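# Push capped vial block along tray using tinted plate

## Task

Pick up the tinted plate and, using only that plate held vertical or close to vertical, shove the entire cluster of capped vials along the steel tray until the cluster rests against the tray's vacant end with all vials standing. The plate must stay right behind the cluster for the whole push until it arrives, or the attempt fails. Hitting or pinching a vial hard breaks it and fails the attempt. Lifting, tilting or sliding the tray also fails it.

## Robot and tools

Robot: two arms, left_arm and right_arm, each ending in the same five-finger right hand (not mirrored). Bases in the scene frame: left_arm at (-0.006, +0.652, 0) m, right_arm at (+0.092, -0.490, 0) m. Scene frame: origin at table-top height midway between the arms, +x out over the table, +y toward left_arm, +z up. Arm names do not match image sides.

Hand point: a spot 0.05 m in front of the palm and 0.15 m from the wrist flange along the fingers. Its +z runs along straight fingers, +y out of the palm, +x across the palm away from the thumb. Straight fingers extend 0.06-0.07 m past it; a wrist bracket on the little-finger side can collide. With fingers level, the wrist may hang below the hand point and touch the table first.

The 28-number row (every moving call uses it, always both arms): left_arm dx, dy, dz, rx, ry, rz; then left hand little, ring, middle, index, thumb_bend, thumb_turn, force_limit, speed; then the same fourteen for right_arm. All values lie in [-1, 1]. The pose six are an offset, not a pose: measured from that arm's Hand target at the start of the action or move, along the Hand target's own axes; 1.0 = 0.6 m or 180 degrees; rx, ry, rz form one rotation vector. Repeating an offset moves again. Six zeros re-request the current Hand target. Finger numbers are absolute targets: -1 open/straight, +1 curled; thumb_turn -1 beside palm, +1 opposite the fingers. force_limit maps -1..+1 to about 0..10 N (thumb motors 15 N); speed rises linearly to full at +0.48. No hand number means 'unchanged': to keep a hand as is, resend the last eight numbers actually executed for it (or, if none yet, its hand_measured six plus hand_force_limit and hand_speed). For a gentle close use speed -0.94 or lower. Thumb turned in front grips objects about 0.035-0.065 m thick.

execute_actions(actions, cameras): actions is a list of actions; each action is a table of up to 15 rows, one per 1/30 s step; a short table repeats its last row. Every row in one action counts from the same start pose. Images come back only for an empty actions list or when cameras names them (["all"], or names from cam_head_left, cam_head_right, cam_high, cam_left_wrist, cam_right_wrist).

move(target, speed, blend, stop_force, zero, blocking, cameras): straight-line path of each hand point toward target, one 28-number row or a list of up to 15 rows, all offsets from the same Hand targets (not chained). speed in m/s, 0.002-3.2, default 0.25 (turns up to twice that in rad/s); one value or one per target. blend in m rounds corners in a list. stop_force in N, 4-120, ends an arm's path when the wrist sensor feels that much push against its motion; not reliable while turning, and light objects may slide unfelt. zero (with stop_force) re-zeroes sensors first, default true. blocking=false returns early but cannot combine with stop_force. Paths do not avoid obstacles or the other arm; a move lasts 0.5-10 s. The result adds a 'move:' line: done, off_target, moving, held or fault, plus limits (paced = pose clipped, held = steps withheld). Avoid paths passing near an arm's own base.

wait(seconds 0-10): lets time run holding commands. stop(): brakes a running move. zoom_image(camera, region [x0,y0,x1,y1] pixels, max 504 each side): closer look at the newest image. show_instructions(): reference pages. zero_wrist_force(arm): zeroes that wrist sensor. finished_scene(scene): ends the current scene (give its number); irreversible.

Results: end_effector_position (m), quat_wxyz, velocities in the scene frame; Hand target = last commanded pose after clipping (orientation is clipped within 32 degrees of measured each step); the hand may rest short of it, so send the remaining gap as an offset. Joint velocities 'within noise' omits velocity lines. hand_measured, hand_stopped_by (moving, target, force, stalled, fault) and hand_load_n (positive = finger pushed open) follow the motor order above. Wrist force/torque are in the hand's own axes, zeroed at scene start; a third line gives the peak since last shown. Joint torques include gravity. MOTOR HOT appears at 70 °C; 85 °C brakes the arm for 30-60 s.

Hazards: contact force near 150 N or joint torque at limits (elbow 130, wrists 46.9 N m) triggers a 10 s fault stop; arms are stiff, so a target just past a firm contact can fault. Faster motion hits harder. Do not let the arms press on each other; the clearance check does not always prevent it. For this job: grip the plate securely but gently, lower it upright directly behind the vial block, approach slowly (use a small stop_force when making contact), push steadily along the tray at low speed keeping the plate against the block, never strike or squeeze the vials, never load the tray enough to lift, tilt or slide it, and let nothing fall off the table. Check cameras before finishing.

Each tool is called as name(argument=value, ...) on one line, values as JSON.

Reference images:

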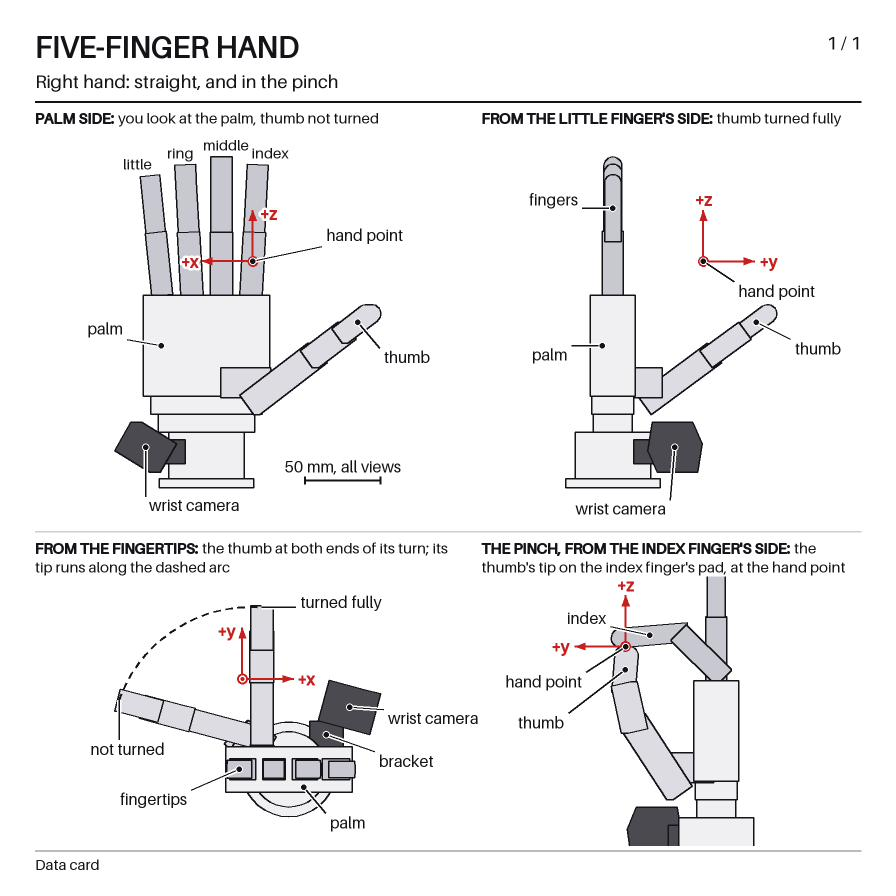

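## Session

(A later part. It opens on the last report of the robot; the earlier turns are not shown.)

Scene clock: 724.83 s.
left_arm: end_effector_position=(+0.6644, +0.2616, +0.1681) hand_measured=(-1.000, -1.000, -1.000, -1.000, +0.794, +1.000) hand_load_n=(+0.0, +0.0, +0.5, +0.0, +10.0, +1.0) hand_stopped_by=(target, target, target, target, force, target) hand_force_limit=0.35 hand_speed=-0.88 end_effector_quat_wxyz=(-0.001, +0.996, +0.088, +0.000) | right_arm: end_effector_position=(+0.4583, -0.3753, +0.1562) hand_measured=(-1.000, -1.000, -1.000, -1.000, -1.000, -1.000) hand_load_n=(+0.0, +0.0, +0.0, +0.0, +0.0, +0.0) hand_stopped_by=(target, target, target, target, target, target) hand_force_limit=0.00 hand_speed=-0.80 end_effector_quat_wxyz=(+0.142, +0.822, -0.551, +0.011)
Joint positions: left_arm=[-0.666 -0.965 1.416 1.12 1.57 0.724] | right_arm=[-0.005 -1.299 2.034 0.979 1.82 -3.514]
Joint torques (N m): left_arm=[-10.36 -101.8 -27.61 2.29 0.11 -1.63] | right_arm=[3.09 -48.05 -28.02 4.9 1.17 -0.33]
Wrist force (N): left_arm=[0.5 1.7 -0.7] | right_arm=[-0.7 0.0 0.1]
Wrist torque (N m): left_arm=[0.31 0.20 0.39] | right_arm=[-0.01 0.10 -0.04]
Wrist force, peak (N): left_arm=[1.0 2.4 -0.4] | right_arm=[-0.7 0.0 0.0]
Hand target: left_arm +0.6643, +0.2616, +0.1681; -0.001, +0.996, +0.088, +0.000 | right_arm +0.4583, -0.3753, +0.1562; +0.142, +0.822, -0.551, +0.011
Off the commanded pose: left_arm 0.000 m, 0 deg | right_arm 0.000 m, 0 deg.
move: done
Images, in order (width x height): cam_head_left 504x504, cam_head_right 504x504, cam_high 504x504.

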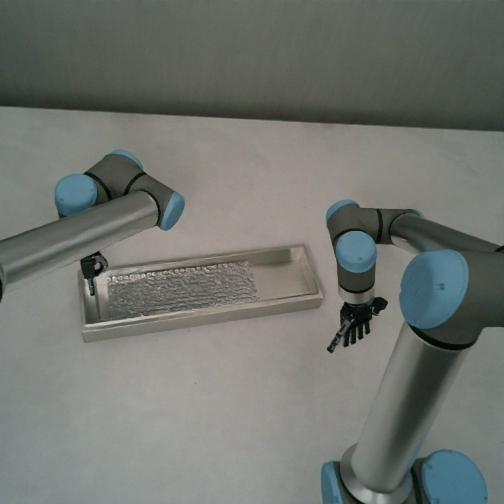

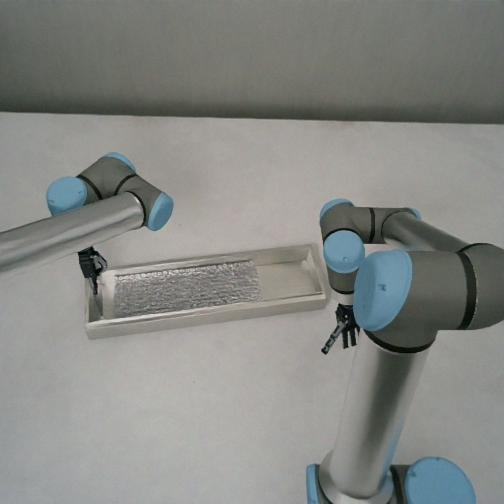

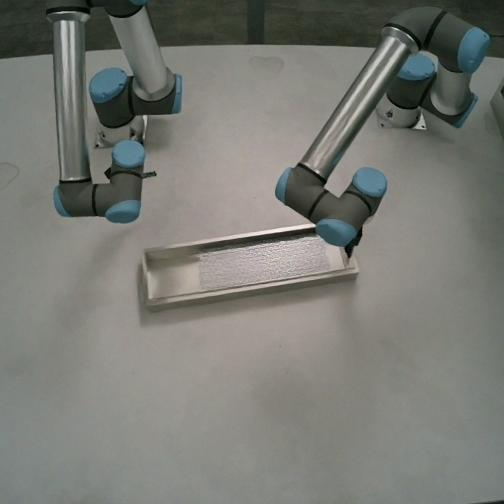

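zoom_image(camera="cam_high", region=[330, 250, 365, 285])

zoom_image(camera="cam_head_left", region=[80, 305, 115, 340])

Scaled by 14.400 from the camera's 504x504 image, which has a finer 720x720 frame.

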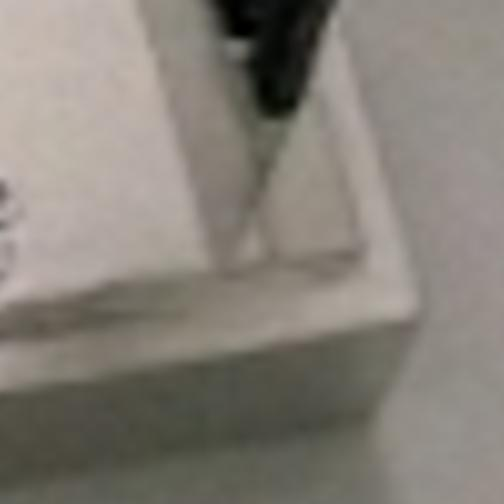

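Scaled by 14.400 from the camera's 504x504 image, which has a finer 720x720 frame.

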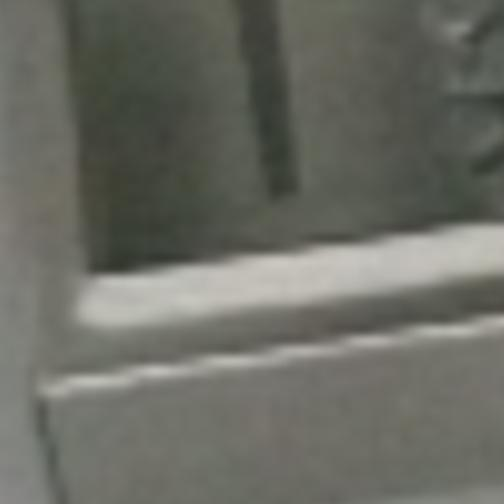

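move(target=[-0.0067,0,0.01,0,0,0,-1,-1,-1,-1,0.97,1,0.35,-0.88,0,0,0,0,0,0,-1,-1,-1,-1,-1,-1,0,-0.8], speed=0.03, stop_force=4, cameras=["cam_head_left","cam_head_right","cam_high","cam_left_wrist"])

zoom_image(camera="cam_high", region=[330, 250, 365, 285])

zoom_image(camera="cam_head_left", region=[80, 305, 115, 340])

zoom_image(camera="cam_left_wrist", region=[180, 0, 420, 240])

Scene clock: 766.63 s.
left_arm: end_effector_position=(+0.6606, +0.2610, +0.1625) hand_measured=(-1.000, -1.000, -1.000, -1.000, +0.794, +1.000) hand_load_n=(+0.0, +0.0, +0.0, +0.0, +9.0, +1.5) hand_stopped_by=(target, target, target, target, force, target) hand_force_limit=0.35 hand_speed=-0.88 end_effector_quat_wxyz=(-0.001, +0.996, +0.088, +0.000) | right_arm: end_effector_position=(+0.4583, -0.3753, +0.1562) hand_measured=(-1.000, -1.000, -1.000, -1.000, -1.000, -1.000) hand_load_n=(+0.0, +0.0, +0.0, +0.0, +0.0, +0.0) hand_stopped_by=(target, target, target, target, target, target) hand_force_limit=0.00 hand_speed=-0.80 end_effector_quat_wxyz=(+0.142, +0.822, -0.551, +0.011)
Joint positions: left_arm=[-0.669 -0.966 1.429 1.109 1.57 0.72] | right_arm=[-0.005 -1.299 2.034 0.979 1.82 -3.514]
Joint torques (N m): left_arm=[8.1 -79.54 -44.61 6.03 -0.65 3.71] | right_arm=[1.47 -47.83 -26.97 4.26 1.28 -0.37]
Wrist force (N): left_arm=[-0.2 1.7 -2.2] | right_arm=[-0.4 -0.2 0.0]
Wrist torque (N m): left_arm=[0.39 0.27 0.50] | right_arm=[-0.03 0.05 -0.03]
Wrist force, peak (N): left_arm=[-1.2 1.5 -11.7] | right_arm=[-0.6 -0.3 0.3]
Hand target: left_arm +0.6606, +0.2610, +0.1625; -0.001, +0.996, +0.088, +0.000 | right_arm +0.4583, -0.3753, +0.1562; +0.142, +0.822, -0.551, +0.011
Off the commanded pose: left_arm 0.000 m, 0 deg | right_arm 0.000 m, 0 deg.
move: contact (left_arm)
camera_calibration:
cam_left_wrist: T_world_to_cam=[[0.466652, -0.883058, -0.0494487, -0.0654804], [-0.727993, -0.415255, 0.545518, 0.49601], [-0.502258, -0.218569, -0.836639, 0.633183], [0, 0, 0, 1]] pos_world=[0.709669, 0.286542, 0.255925]
Images, in order (width x height): cam_head_left 504x504, cam_head_right 504x504, cam_high 504x504, cam_left_wrist 672x504.

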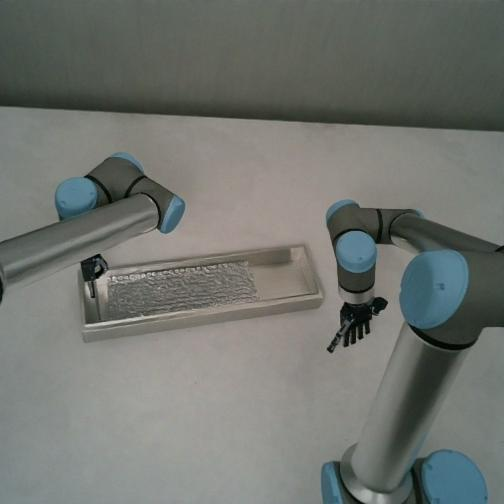

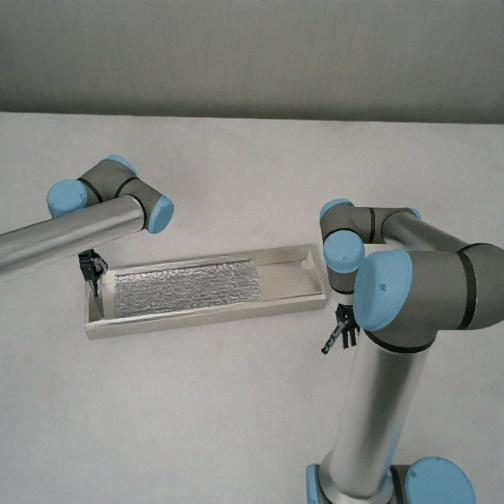

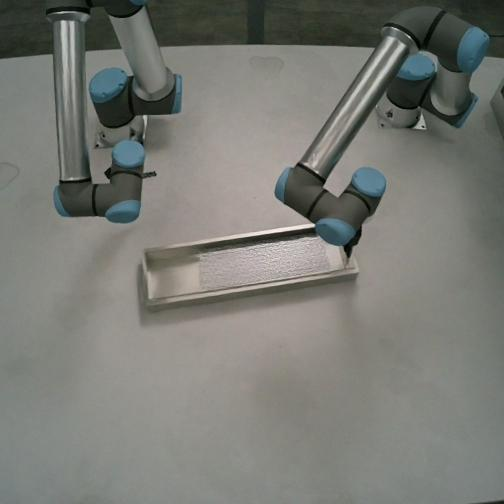

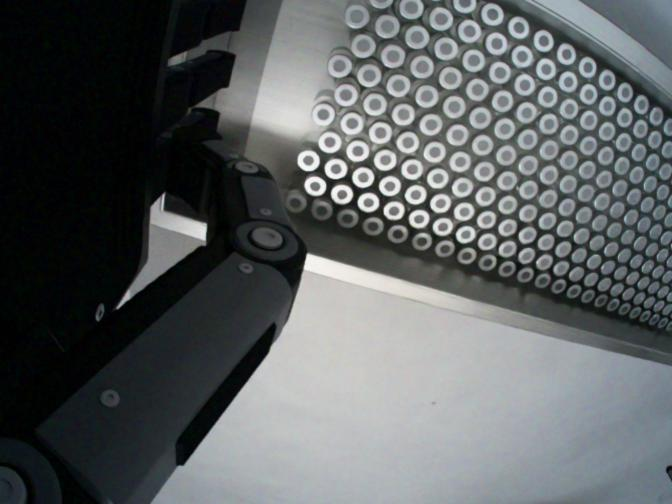

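Scaled by 14.400 from the camera's 504x504 image, which has a finer 720x720 frame.

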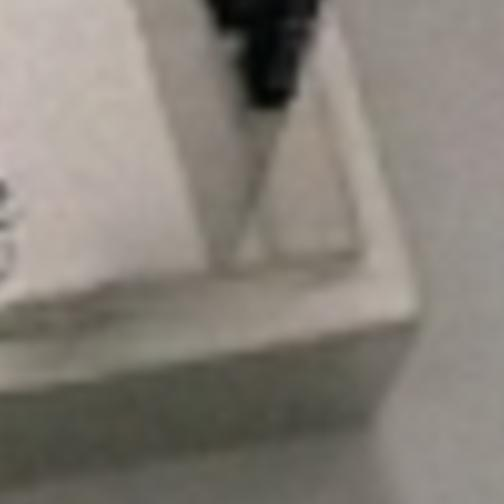

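Scaled by 14.400 from the camera's 504x504 image, which has a finer 720x720 frame.

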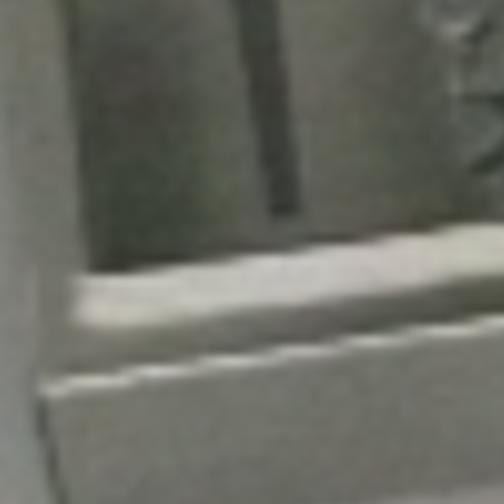

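Scaled by 2.100 from the camera's 672x504 image, which has a finer 960x720 frame.

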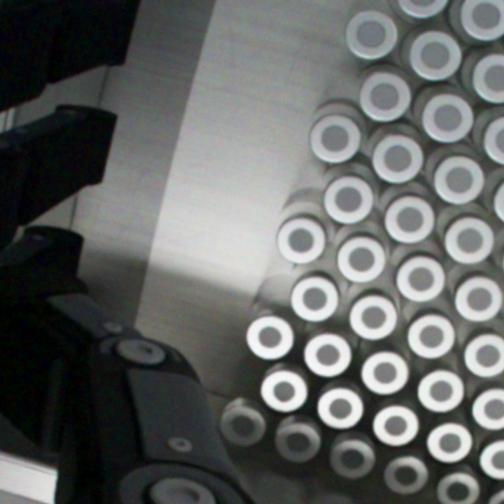

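move(target=[-0.0067,0,-0.01,0,0,0,-1,-1,-1,-1,0.97,1,0.35,-0.88,0,0,0,0,0,0,-1,-1,-1,-1,-1,-1,0,-0.8], speed=0.05)

move(target=[0,0,0.04,0,0,0,-1,-1,-1,-1,0.97,1,0.35,-0.88,0,0,0,0,0,0,-1,-1,-1,-1,-1,-1,0,-0.8], speed=0.02, stop_force=4, cameras=["cam_head_left","cam_head_right","cam_high","cam_left_wrist"])

zoom_image(camera="cam_high", region=[330, 250, 365, 285])

zoom_image(camera="cam_head_left", region=[80, 305, 115, 340])

Scene clock: 798.47 s.
left_arm: end_effector_position=(+0.6565, +0.2603, +0.1686) hand_measured=(-1.000, -1.000, -1.000, -1.000, +0.794, +1.000) hand_load_n=(+0.0, +0.0, +0.5, +0.0, +9.5, +1.5) hand_stopped_by=(target, target, target, target, force, target) hand_force_limit=0.35 hand_speed=-0.88 end_effector_quat_wxyz=(-0.001, +0.996, +0.088, +0.000) | right_arm: end_effector_position=(+0.4583, -0.3753, +0.1562) hand_measured=(-1.000, -1.000, -1.000, -1.000, -1.000, -1.000) hand_load_n=(+0.0, +0.0, +0.0, +0.0, +0.0, +0.0) hand_stopped_by=(target, target, target, target, target, target) hand_force_limit=0.00 hand_speed=-0.80 end_effector_quat_wxyz=(+0.142, +0.822, -0.551, +0.011)
Joint positions: left_arm=[-0.674 -0.976 1.433 1.115 1.57 0.716] | right_arm=[-0.005 -1.299 2.034 0.979 1.82 -3.514]
Joint torques (N m): left_arm=[2.79 -78.76 -33.05 3.91 -0.52 -1.69] | right_arm=[1.44 -48.19 -27.08 4.72 1.24 -0.54]
Wrist force (N): left_arm=[0.6 2.0 -0.3] | right_arm=[-0.5 -0.1 0.3]
Wrist torque (N m): left_arm=[0.33 0.17 0.57] | right_arm=[-0.03 0.06 -0.04]
Wrist force, peak (N): left_arm=[-0.9 1.8 -3.9] | right_arm=[-0.7 -0.2 -0.1]
Hand target: left_arm +0.6566, +0.2603, +0.1685; -0.001, +0.996, +0.088, +0.000 | right_arm +0.4583, -0.3753, +0.1562; +0.142, +0.822, -0.551, +0.011
Off the commanded pose: left_arm 0.000 m, 0 deg | right_arm 0.000 m, 0 deg.
move: done

Scene clock: 800.83 s.
left_arm: end_effector_position=(+0.6566, +0.2603, +0.1445) hand_measured=(-1.000, -1.000, -1.000, -1.000, +0.794, +1.000) hand_load_n=(+0.0, +0.0, +0.0, +0.0, +9.5, +1.0) hand_stopped_by=(target, target, target, target, force, target) hand_force_limit=0.35 hand_speed=-0.88 end_effector_quat_wxyz=(-0.001, +0.996, +0.088, +0.000) | right_arm: end_effector_position=(+0.4583, -0.3753, +0.1562) hand_measured=(-1.000, -1.000, -1.000, -1.000, -1.000, -1.000) hand_load_n=(+0.0, +0.0, +0.0, +0.0, +0.0, +0.0) hand_stopped_by=(target, target, target, target, target, target) hand_force_limit=0.00 hand_speed=-0.80 end_effector_quat_wxyz=(+0.142, +0.822, -0.551, +0.011)
Joint positions: left_arm=[-0.674 -0.957 1.449 1.08 1.57 0.716] | right_arm=[-0.005 -1.299 2.034 0.979 1.82 -3.514]
Joint torques (N m): left_arm=[7.12 -104.11 -45.49 6.47 0.3 2.89] | right_arm=[0.22 -48.78 -27.68 4.46 1.32 -0.27]
Wrist force (N): left_arm=[0.4 1.4 -0.5] | right_arm=[-0.1 -0.3 -0.1]
Wrist torque (N m): left_arm=[0.26 0.21 0.52] | right_arm=[-0.03 0.01 -0.02]
Wrist force, peak (N): left_arm=[0.9 2.1 -0.1] | right_arm=[-0.6 -0.4 0.0]
Hand target: left_arm +0.6566, +0.2603, +0.1445; -0.001, +0.996, +0.088, +0.000 | right_arm +0.4583, -0.3753, +0.1562; +0.142, +0.822, -0.551, +0.011
Off the commanded pose: left_arm 0.000 m, 0 deg | right_arm 0.000 m, 0 deg.
move: done
camera_calibration:
cam_left_wrist: T_world_to_cam=[[0.466652, -0.883058, -0.0494487, -0.0650803], [-0.727993, -0.415255, 0.545518, 0.502741], [-0.502258, -0.218569, -0.836639, 0.616034], [0, 0, 0, 1]] pos_world=[0.705769, 0.285942, 0.237925]
Images, in order (width x height): cam_head_left 504x504, cam_head_right 504x504, cam_high 504x504, cam_left_wrist 672x504.

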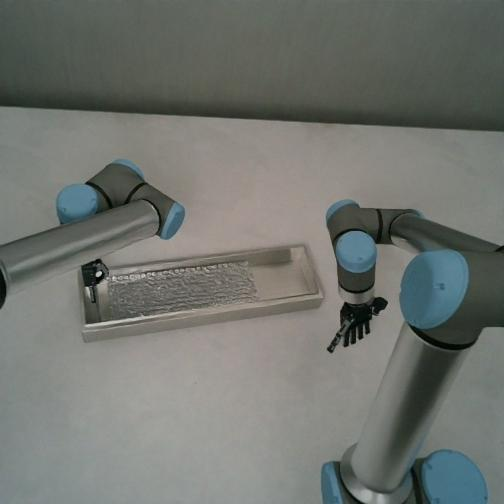

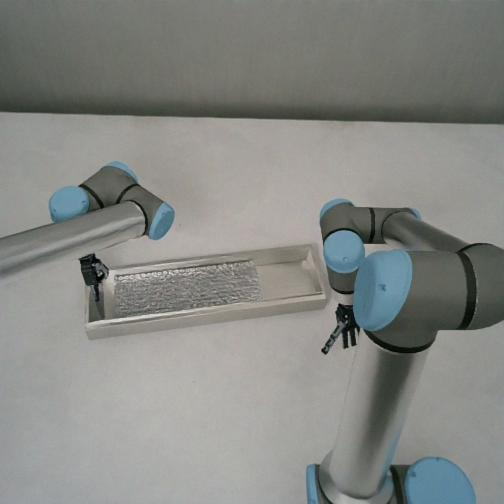

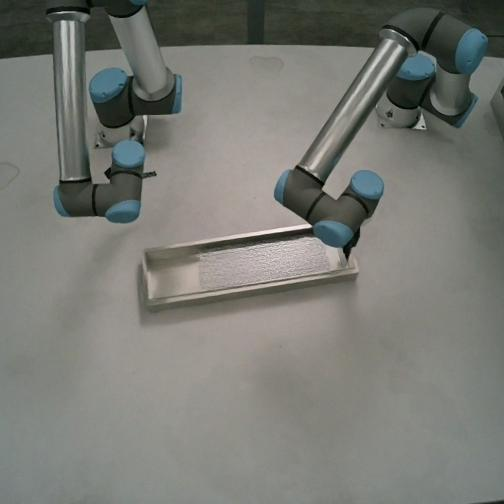

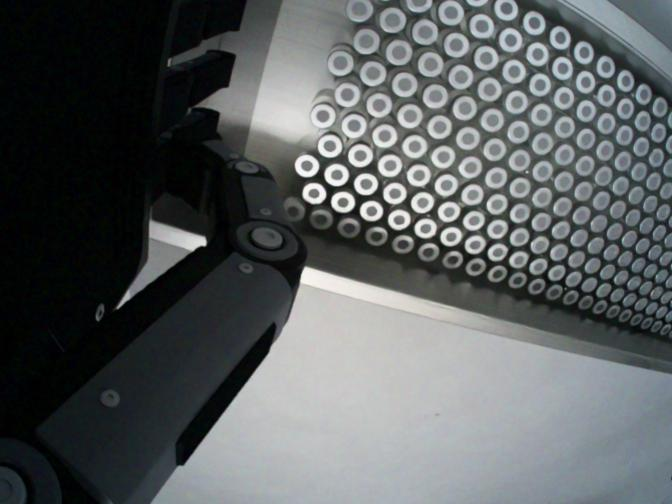

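Scaled by 14.400 from the camera's 504x504 image, which has a finer 720x720 frame.

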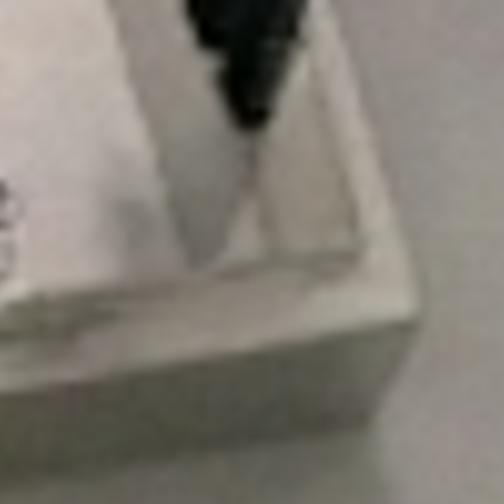

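Scaled by 14.400 from the camera's 504x504 image, which has a finer 720x720 frame.

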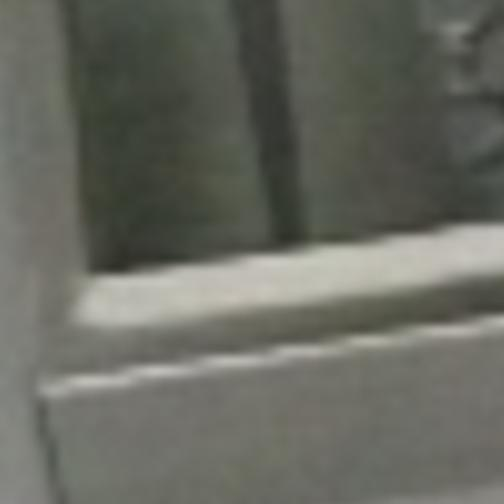

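move(target=[0,0,0.0633,-0.0083,0,0,-1,-1,-1,-1,0.97,1,0.35,-0.88,0,0,0,0,0,0,-1,-1,-1,-1,-1,-1,0,-0.8], speed=0.03, stop_force=4, cameras=["cam_head_left","cam_head_right","cam_high","cam_left_wrist"])

zoom_image(camera="cam_high", region=[310, 230, 370, 290])

zoom_image(camera="cam_head_left", region=[70, 270, 130, 340])

zoom_image(camera="cam_left_wrist", region=[180, 0, 420, 240])

Scene clock: 832.63 s.
left_arm: end_effector_position=(+0.6566, +0.2604, +0.1065) hand_measured=(-1.000, -1.000, -1.000, -1.000, +0.794, +1.000) hand_load_n=(+0.0, +0.0, +0.0, +0.0, +9.0, +1.5) hand_stopped_by=(target, target, target, target, force, target) hand_force_limit=0.35 hand_speed=-0.88 end_effector_quat_wxyz=(+0.012, +0.996, +0.088, +0.001) | right_arm: end_effector_position=(+0.4583, -0.3753, +0.1562) hand_measured=(-1.000, -1.000, -1.000, -1.000, -1.000, -1.000) hand_load_n=(+0.0, +0.0, +0.0, +0.0, +0.0, +0.0) hand_stopped_by=(target, target, target, target, target, target) hand_force_limit=0.00 hand_speed=-0.80 end_effector_quat_wxyz=(+0.142, +0.822, -0.551, +0.011)
Joint positions: left_arm=[-0.667 -0.933 1.482 1.003 1.587 0.722] | right_arm=[-0.005 -1.299 2.034 0.979 1.82 -3.514]
Joint torques (N m): left_arm=[-7.81 -105.97 -44.69 6.53 -1.89 -1.99] | right_arm=[1.03 -48.15 -26.15 4.61 1.38 -0.12]
Wrist force (N): left_arm=[1.0 1.9 -0.6] | right_arm=[-0.3 -0.2 0.2]
Wrist torque (N m): left_arm=[0.35 0.13 0.41] | right_arm=[-0.04 0.03 -0.03]
Wrist force, peak (N): left_arm=[0.3 2.5 -0.7] | right_arm=[-0.8 -0.2 0.3]
Hand target: left_arm +0.6566, +0.2604, +0.1065; +0.012, +0.996, +0.088, +0.001 | right_arm +0.4583, -0.3753, +0.1562; +0.142, +0.822, -0.551, +0.011
Off the commanded pose: left_arm 0.000 m, 0 deg | right_arm 0.000 m, 0 deg.
move: done
camera_calibration:
cam_left_wrist: T_world_to_cam=[[0.466735, -0.884053, -0.0246642, -0.0693185], [-0.730541, -0.401107, 0.552651, 0.52062], [-0.498466, -0.239923, -0.833048, 0.586989], [0, 0, 0, 1]] pos_world=[0.705282, 0.288375, 0.199559]
Images, in order (width x height): cam_head_left 504x504, cam_head_right 504x504, cam_high 504x504, cam_left_wrist 672x504.

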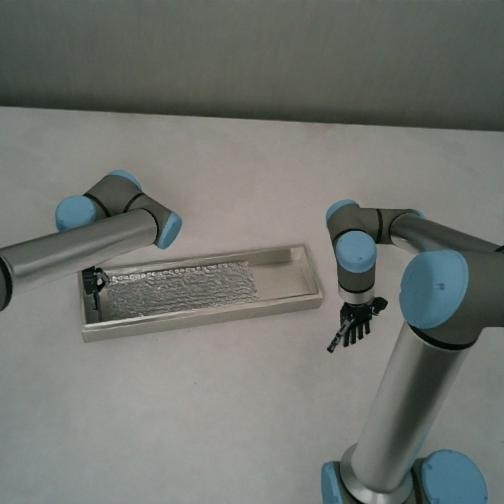

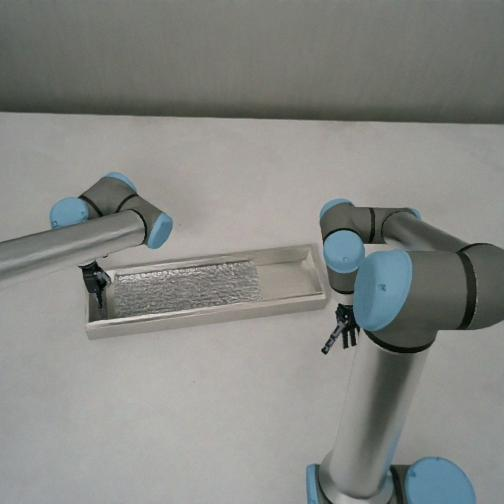

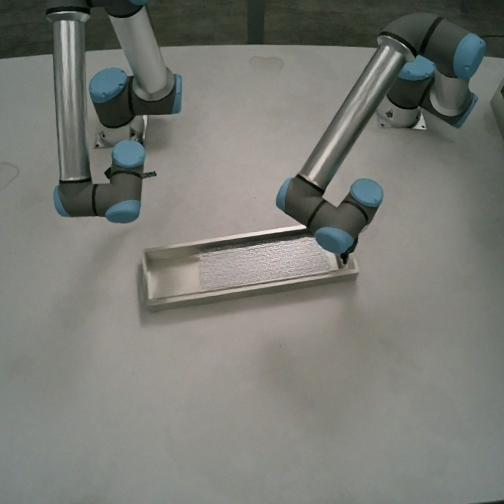

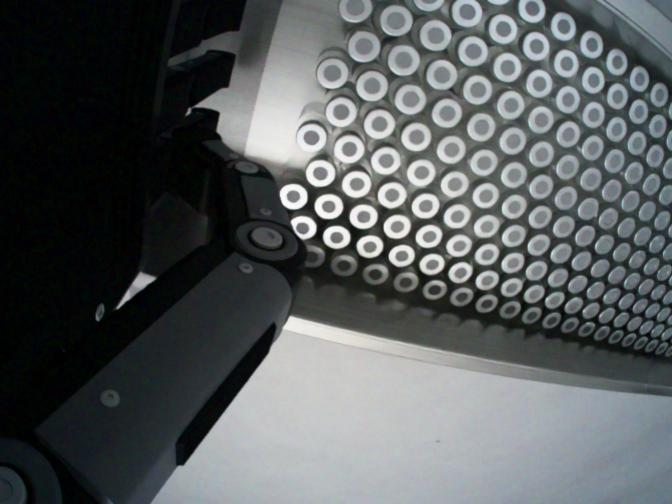

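Scaled by 8.400 from the camera's 504x504 image, which has a finer 720x720 frame.

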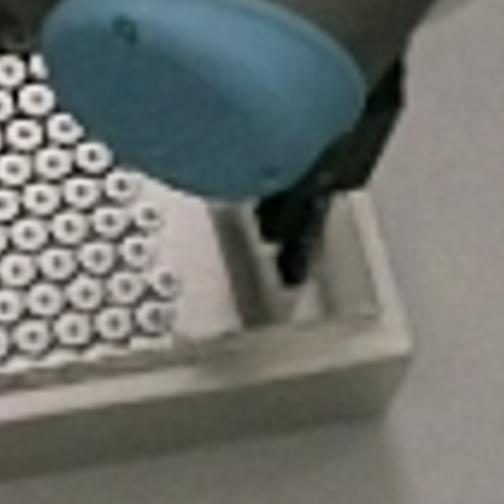

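Scaled by 7.200 from the camera's 504x504 image, which has a finer 720x720 frame.

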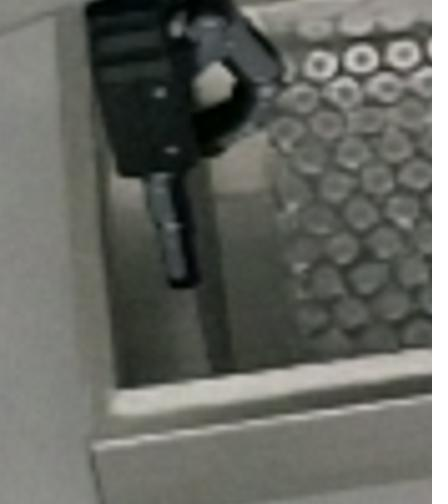

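Scaled by 2.100 from the camera's 672x504 image, which has a finer 960x720 frame.

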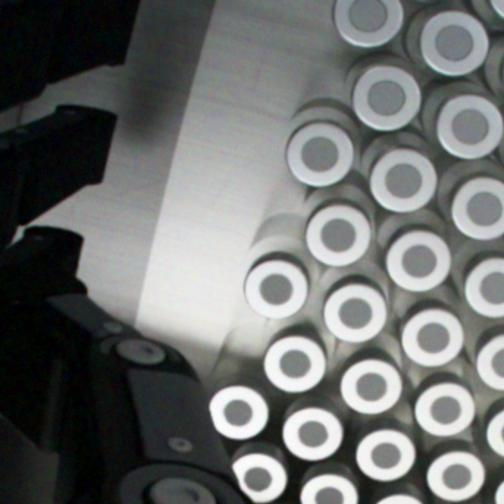

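move(target=[0,0.0583,0.0015,0,0,0,-1,-1,-1,-1,0.97,1,0.35,-0.88,0,0,0,0,0,0,-1,-1,-1,-1,-1,-1,0,-0.8], speed=0.02, stop_force=15, cameras=["cam_head_left","cam_head_right","cam_high","cam_left_wrist"])

zoom_image(camera="cam_high", region=[310, 230, 370, 290])

zoom_image(camera="cam_head_left", region=[70, 270, 130, 340])

zoom_image(camera="cam_left_wrist", region=[180, 0, 420, 240])

Scene clock: 858.20 s.
left_arm: end_effector_position=(+0.6627, +0.2259, +0.1065) hand_measured=(-1.000, -1.000, -1.000, -1.000, +0.794, +1.000) hand_load_n=(+0.0, +0.0, +0.5, +0.5, +14.0, +2.0) hand_stopped_by=(target, target, target, target, force, target) hand_force_limit=0.35 hand_speed=-0.88 end_effector_quat_wxyz=(+0.012, +0.996, +0.088, +0.001) | right_arm: end_effector_position=(+0.4583, -0.3753, +0.1562) hand_measured=(-1.000, -1.000, -1.000, -1.000, -1.000, -1.000) hand_load_n=(+0.0, +0.0, +0.0, +0.0, +0.0, +0.0) hand_stopped_by=(target, target, target, target, target, target) hand_force_limit=0.00 hand_speed=-0.80 end_effector_quat_wxyz=(+0.142, +0.822, -0.551, +0.011)
Joint positions: left_arm=[-0.698 -0.903 1.43 1.025 1.587 0.692] | right_arm=[-0.005 -1.299 2.034 0.979 1.82 -3.514]
Joint torques (N m): left_arm=[5.67 -108.49 -28.24 -0.23 0.43 3.03] | right_arm=[1.5 -47.08 -26.58 4.52 1.5 -0.04]
Wrist force (N): left_arm=[0.5 -2.3 -0.8] | right_arm=[-0.2 -0.2 0.1]
Wrist torque (N m): left_arm=[0.78 0.16 0.51] | right_arm=[-0.04 0.04 -0.02]
Wrist force, peak (N): left_arm=[1.0 -5.2 -3.7] | right_arm=[-0.3 -0.6 0.2]
Hand target: left_arm +0.6627, +0.2259, +0.1065; +0.012, +0.996, +0.088, +0.001 | right_arm +0.4583, -0.3753, +0.1562; +0.142, +0.822, -0.551, +0.011
Off the commanded pose: left_arm 0.000 m, 0 deg | right_arm 0.000 m, 0 deg.
move: done
camera_calibration:
cam_left_wrist: T_world_to_cam=[[0.466844, -0.883996, -0.0246393, -0.102812], [-0.73048, -0.401176, 0.552682, 0.511334], [-0.498453, -0.240018, -0.833028, 0.58173], [0, 0, 0, 1]] pos_world=[0.711481, 0.253875, 0.199459]
Images, in order (width x height): cam_head_left 504x504, cam_head_right 504x504, cam_high 504x504, cam_left_wrist 672x504.

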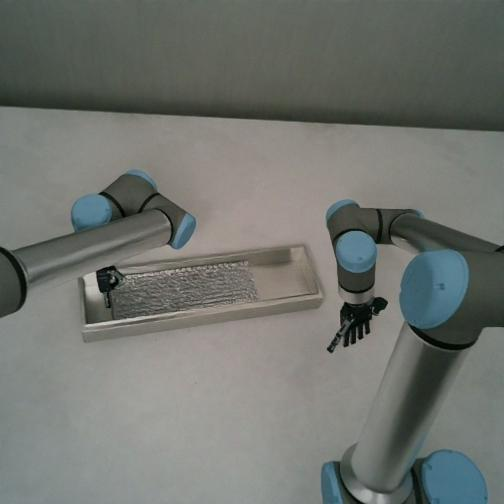

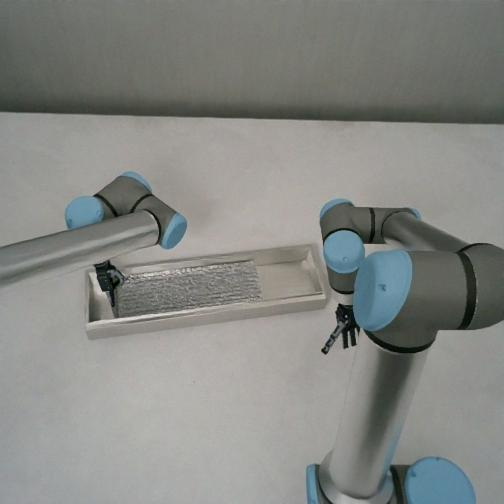

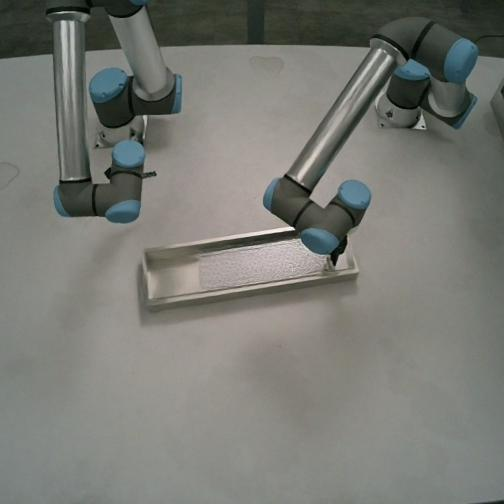

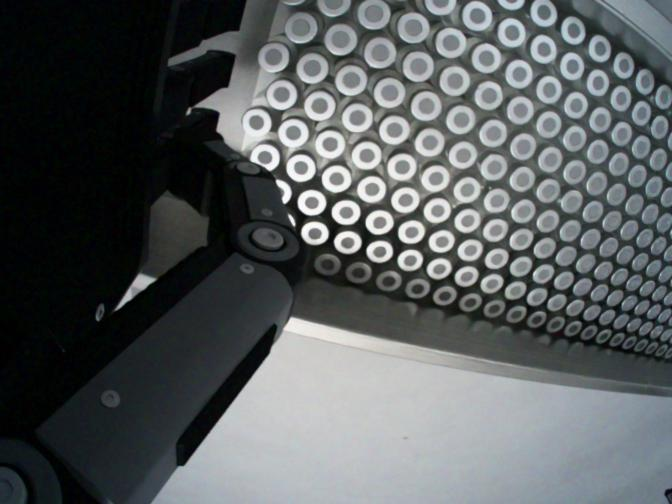

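Scaled by 8.400 from the camera's 504x504 image, which has a finer 720x720 frame.

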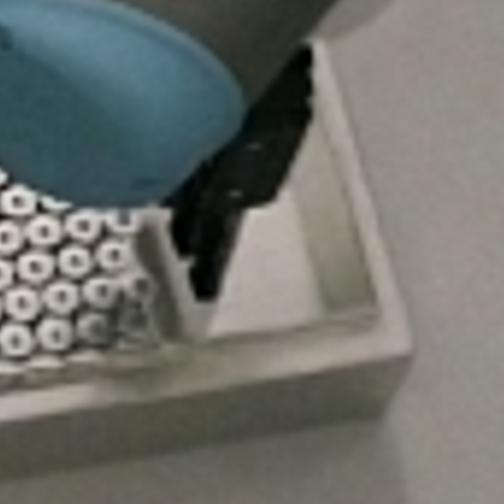

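Scaled by 7.200 from the camera's 504x504 image, which has a finer 720x720 frame.

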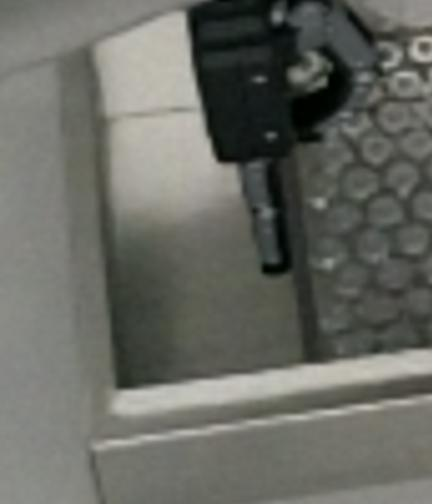

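Scaled by 2.100 from the camera's 672x504 image, which has a finer 960x720 frame.

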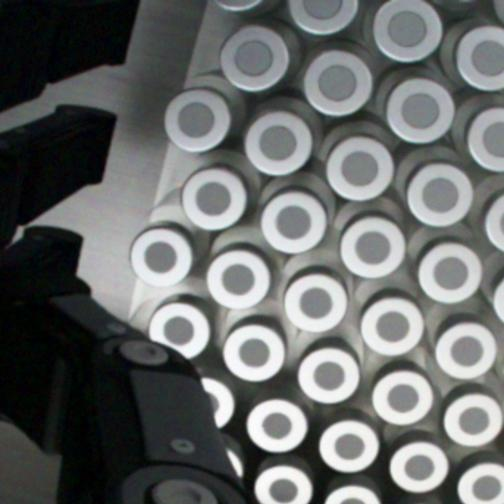

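move(target=[0,0.1333,0.0035,0,0,0,-1,-1,-1,-1,0.97,1,0.35,-0.88,0,0,0,0,0,0,-1,-1,-1,-1,-1,-1,0,-0.8], speed=0.025, stop_force=15, cameras=["cam_head_left","cam_head_right","cam_high","cam_left_wrist"])

zoom_image(camera="cam_high", region=[130, 210, 370, 320])

zoom_image(camera="cam_head_left", region=[70, 230, 330, 350])

zoom_image(camera="cam_left_wrist", region=[180, 0, 420, 240])

Scene clock: 880.03 s.
left_arm: end_effector_position=(+0.6767, +0.1471, +0.1064) hand_measured=(-1.000, -1.000, -1.000, -1.000, +0.794, +1.000) hand_load_n=(+0.0, +0.0, +0.5, +0.5, +14.0, +2.5) hand_stopped_by=(target, target, target, target, force, target) hand_force_limit=0.35 hand_speed=-0.88 end_effector_quat_wxyz=(+0.012, +0.996, +0.088, +0.001) | right_arm: end_effector_position=(+0.4583, -0.3753, +0.1562) hand_measured=(-1.000, -1.000, -1.000, -1.000, -1.000, -1.000) hand_load_n=(+0.0, +0.0, +0.0, +0.0, -0.5, +0.0) hand_stopped_by=(target, target, target, target, target, target) hand_force_limit=0.00 hand_speed=-0.80 end_effector_quat_wxyz=(+0.142, +0.822, -0.551, +0.011)
Joint positions: left_arm=[-0.761 -0.826 1.292 1.085 1.585 0.629] | right_arm=[-0.005 -1.299 2.034 0.979 1.82 -3.514]
Joint torques (N m): left_arm=[5.6 -114.42 -29.92 -0.58 -1.68 3.51] | right_arm=[1.48 -48.71 -26.67 4.81 1.71 -0.04]
Wrist force (N): left_arm=[0.0 -2.5 -0.9] | right_arm=[-0.3 0.0 0.2]
Wrist torque (N m): left_arm=[0.79 0.04 0.46] | right_arm=[-0.01 0.04 -0.02]
Wrist force, peak (N): left_arm=[0.1 -6.6 -5.2] | right_arm=[-0.4 -0.6 0.2]
Hand target: left_arm +0.6767, +0.1471, +0.1064; +0.012, +0.996, +0.088, +0.001 | right_arm +0.4583, -0.3753, +0.1562; +0.142, +0.822, -0.551, +0.011
Off the commanded pose: left_arm 0.000 m, 0 deg | right_arm 0.000 m, 0 deg.
move: done
camera_calibration:
cam_left_wrist: T_world_to_cam=[[0.466844, -0.883996, -0.0246393, -0.179009], [-0.73048, -0.401176, 0.552682, 0.490003], [-0.498453, -0.240018, -0.833028, 0.569711], [0, 0, 0, 1]] pos_world=[0.725481, 0.175075, 0.199359]
Images, in order (width x height): cam_head_left 504x504, cam_head_right 504x504, cam_high 504x504, cam_left_wrist 672x504.

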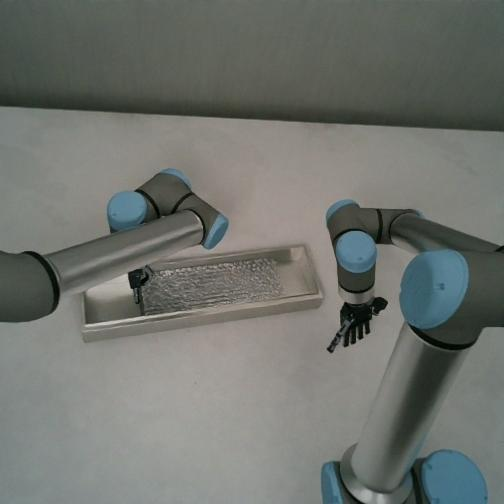

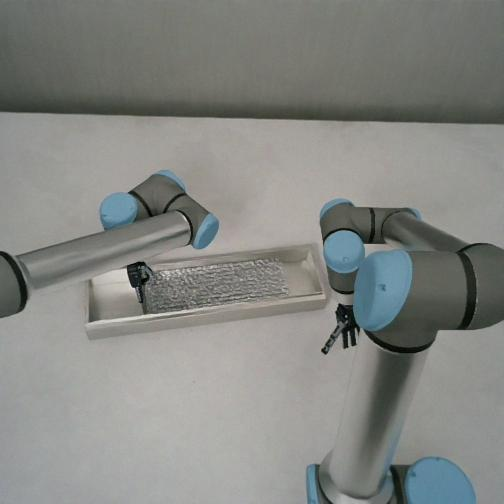

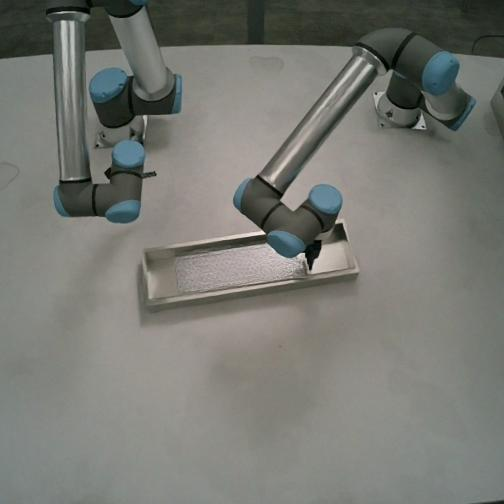

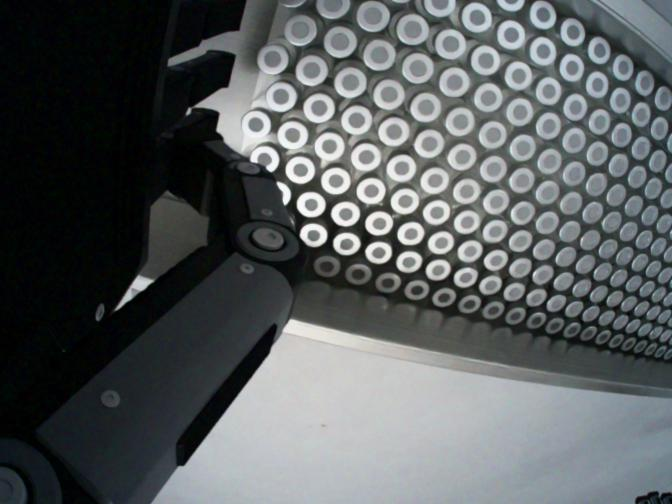

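Scaled by 2.100 from the camera's 504x504 image, which has a finer 720x720 frame.

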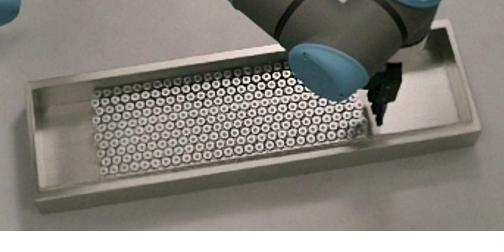

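Scaled by 1.938 from the camera's 504x504 image, which has a finer 720x720 frame.

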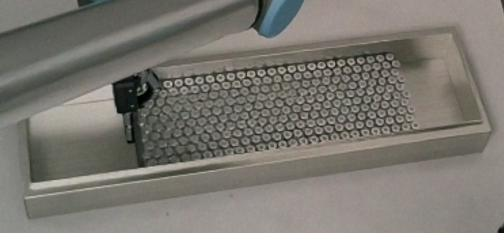

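Scaled by 2.100 from the camera's 672x504 image, which has a finer 960x720 frame.

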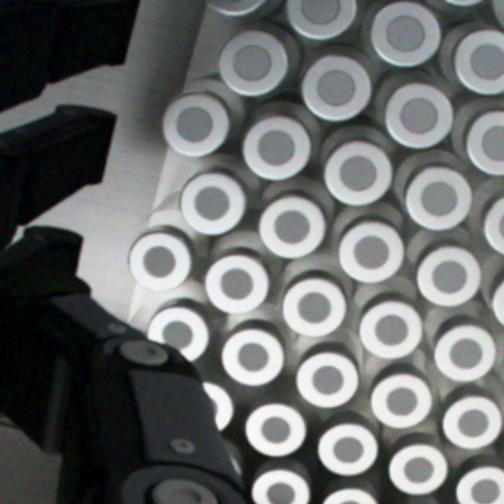

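move(target=[0,0.1083,0.0028,0,0,0,-1,-1,-1,-1,0.97,1,0.35,-0.88,0,0,0,0,0,0,-1,-1,-1,-1,-1,-1,0,-0.8], speed=0.025, stop_force=15, cameras=["cam_head_left","cam_head_right","cam_high","cam_left_wrist"])

zoom_image(camera="cam_high", region=[130, 230, 230, 320])

zoom_image(camera="cam_head_left", region=[230, 230, 330, 330])

zoom_image(camera="cam_head_right", region=[230, 230, 330, 330])

Scene clock: 894.43 s.
left_arm: end_effector_position=(+0.6881, +0.0831, +0.1063) hand_measured=(-1.000, -1.000, -1.000, -1.000, +0.794, +1.000) hand_load_n=(+0.5, +0.0, +0.5, +0.5, +14.0, +2.0) hand_stopped_by=(target, target, target, target, force, target) hand_force_limit=0.35 hand_speed=-0.88 end_effector_quat_wxyz=(+0.012, +0.996, +0.088, +0.001) | right_arm: end_effector_position=(+0.4583, -0.3753, +0.1562) hand_measured=(-1.000, -1.000, -1.000, -1.000, -1.000, -1.000) hand_load_n=(+0.0, +0.0, +0.0, +0.0, +0.0, +0.0) hand_stopped_by=(target, target, target, target, target, target) hand_force_limit=0.00 hand_speed=-0.80 end_effector_quat_wxyz=(+0.142, +0.822, -0.551, +0.011)
Joint positions: left_arm=[-0.806 -0.754 1.161 1.144 1.585 0.584] | right_arm=[-0.005 -1.299 2.034 0.979 1.82 -3.514]
Joint torques (N m): left_arm=[8.29 -122.58 -32.87 -1.03 -0.29 3.18] | right_arm=[1.49 -49.92 -26.78 4.62 1.65 -0.12]
Wrist force (N): left_arm=[-4.6 -3.4 -0.2] | right_arm=[-0.5 -0.3 0.0]
Wrist torque (N m): left_arm=[0.78 -0.27 0.07] | right_arm=[-0.04 0.08 -0.04]
Wrist force, peak (N): left_arm=[-9.1 -8.0 -1.9] | right_arm=[-0.7 -0.1 0.0]
Hand target: left_arm +0.6881, +0.0831, +0.1063; +0.012, +0.996, +0.088, +0.001 | right_arm +0.4583, -0.3753, +0.1562; +0.142, +0.822, -0.551, +0.011
Off the commanded pose: left_arm 0.000 m, 0 deg | right_arm 0.000 m, 0 deg.
move: done
camera_calibration:
cam_left_wrist: T_world_to_cam=[[0.4668, -0.884017, -0.0247132, -0.240813], [-0.7305, -0.401186, 0.552648, 0.47266], [-0.498465, -0.239923, -0.833048, 0.559902], [0, 0, 0, 1]] pos_world=[0.736781, 0.111075, 0.199259]
Images, in order (width x height): cam_head_left 504x504, cam_head_right 504x504, cam_high 504x504, cam_left_wrist 672x504.

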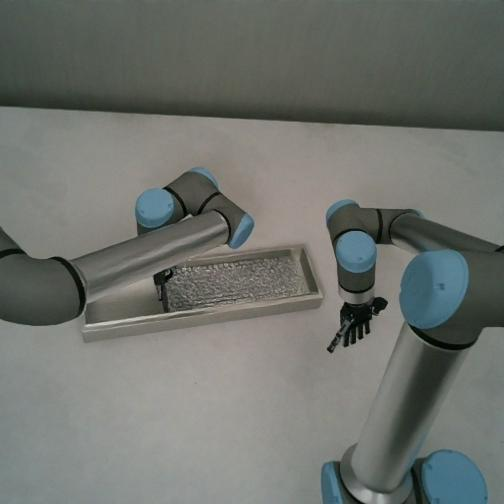

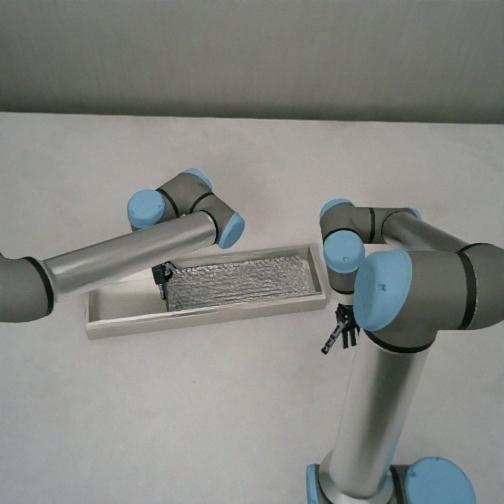

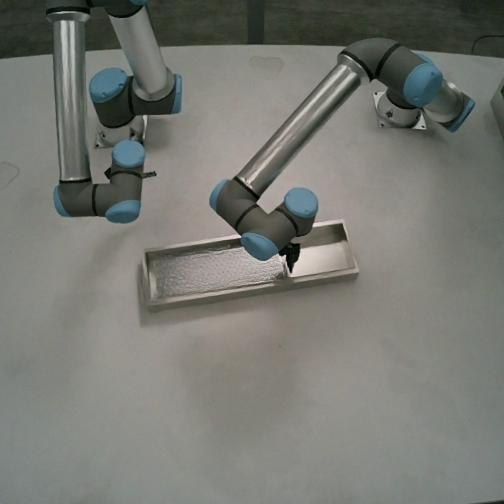

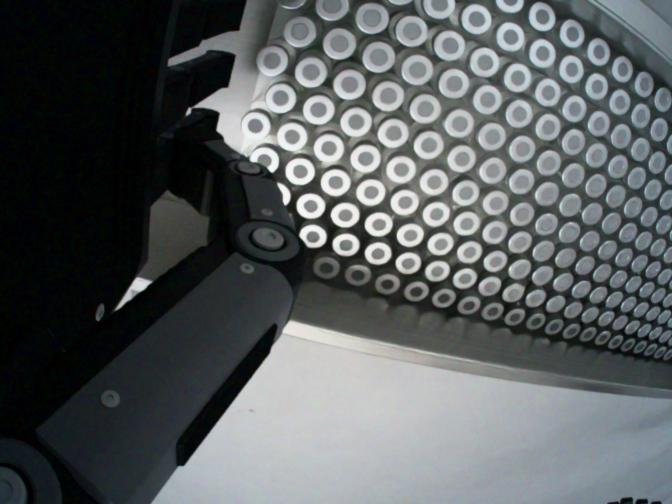

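Scaled by 5.040 from the camera's 504x504 image, which has a finer 720x720 frame.

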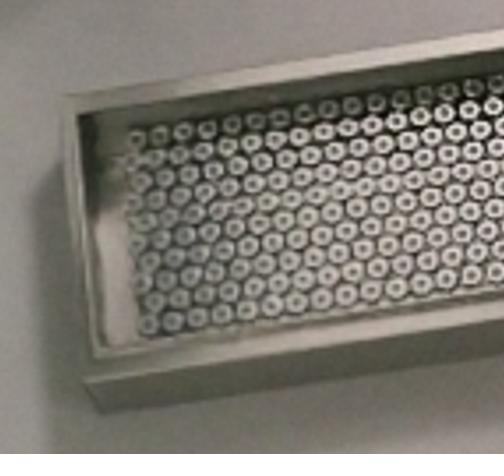

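Scaled by 5.040 from the camera's 504x504 image, which has a finer 720x720 frame.

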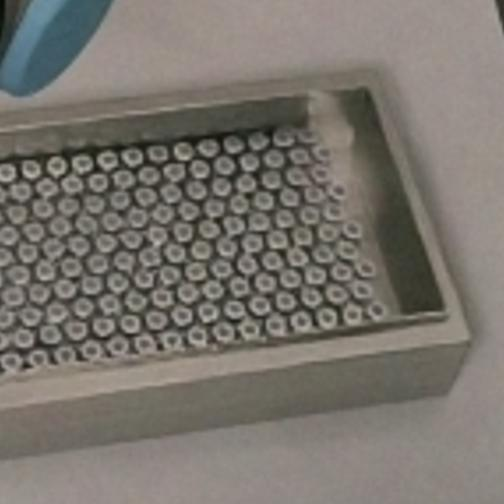

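Scaled by 5.040 from the camera's 504x504 image, which has a finer 720x720 frame.

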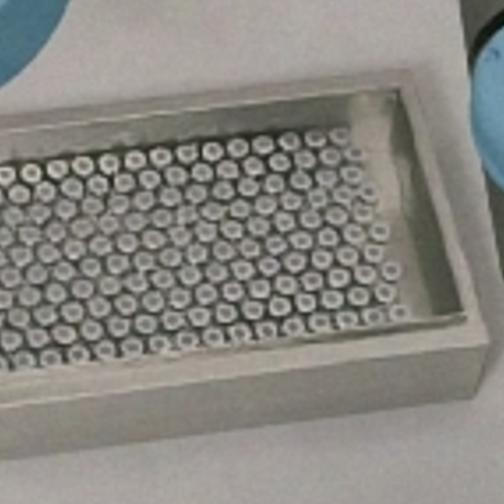

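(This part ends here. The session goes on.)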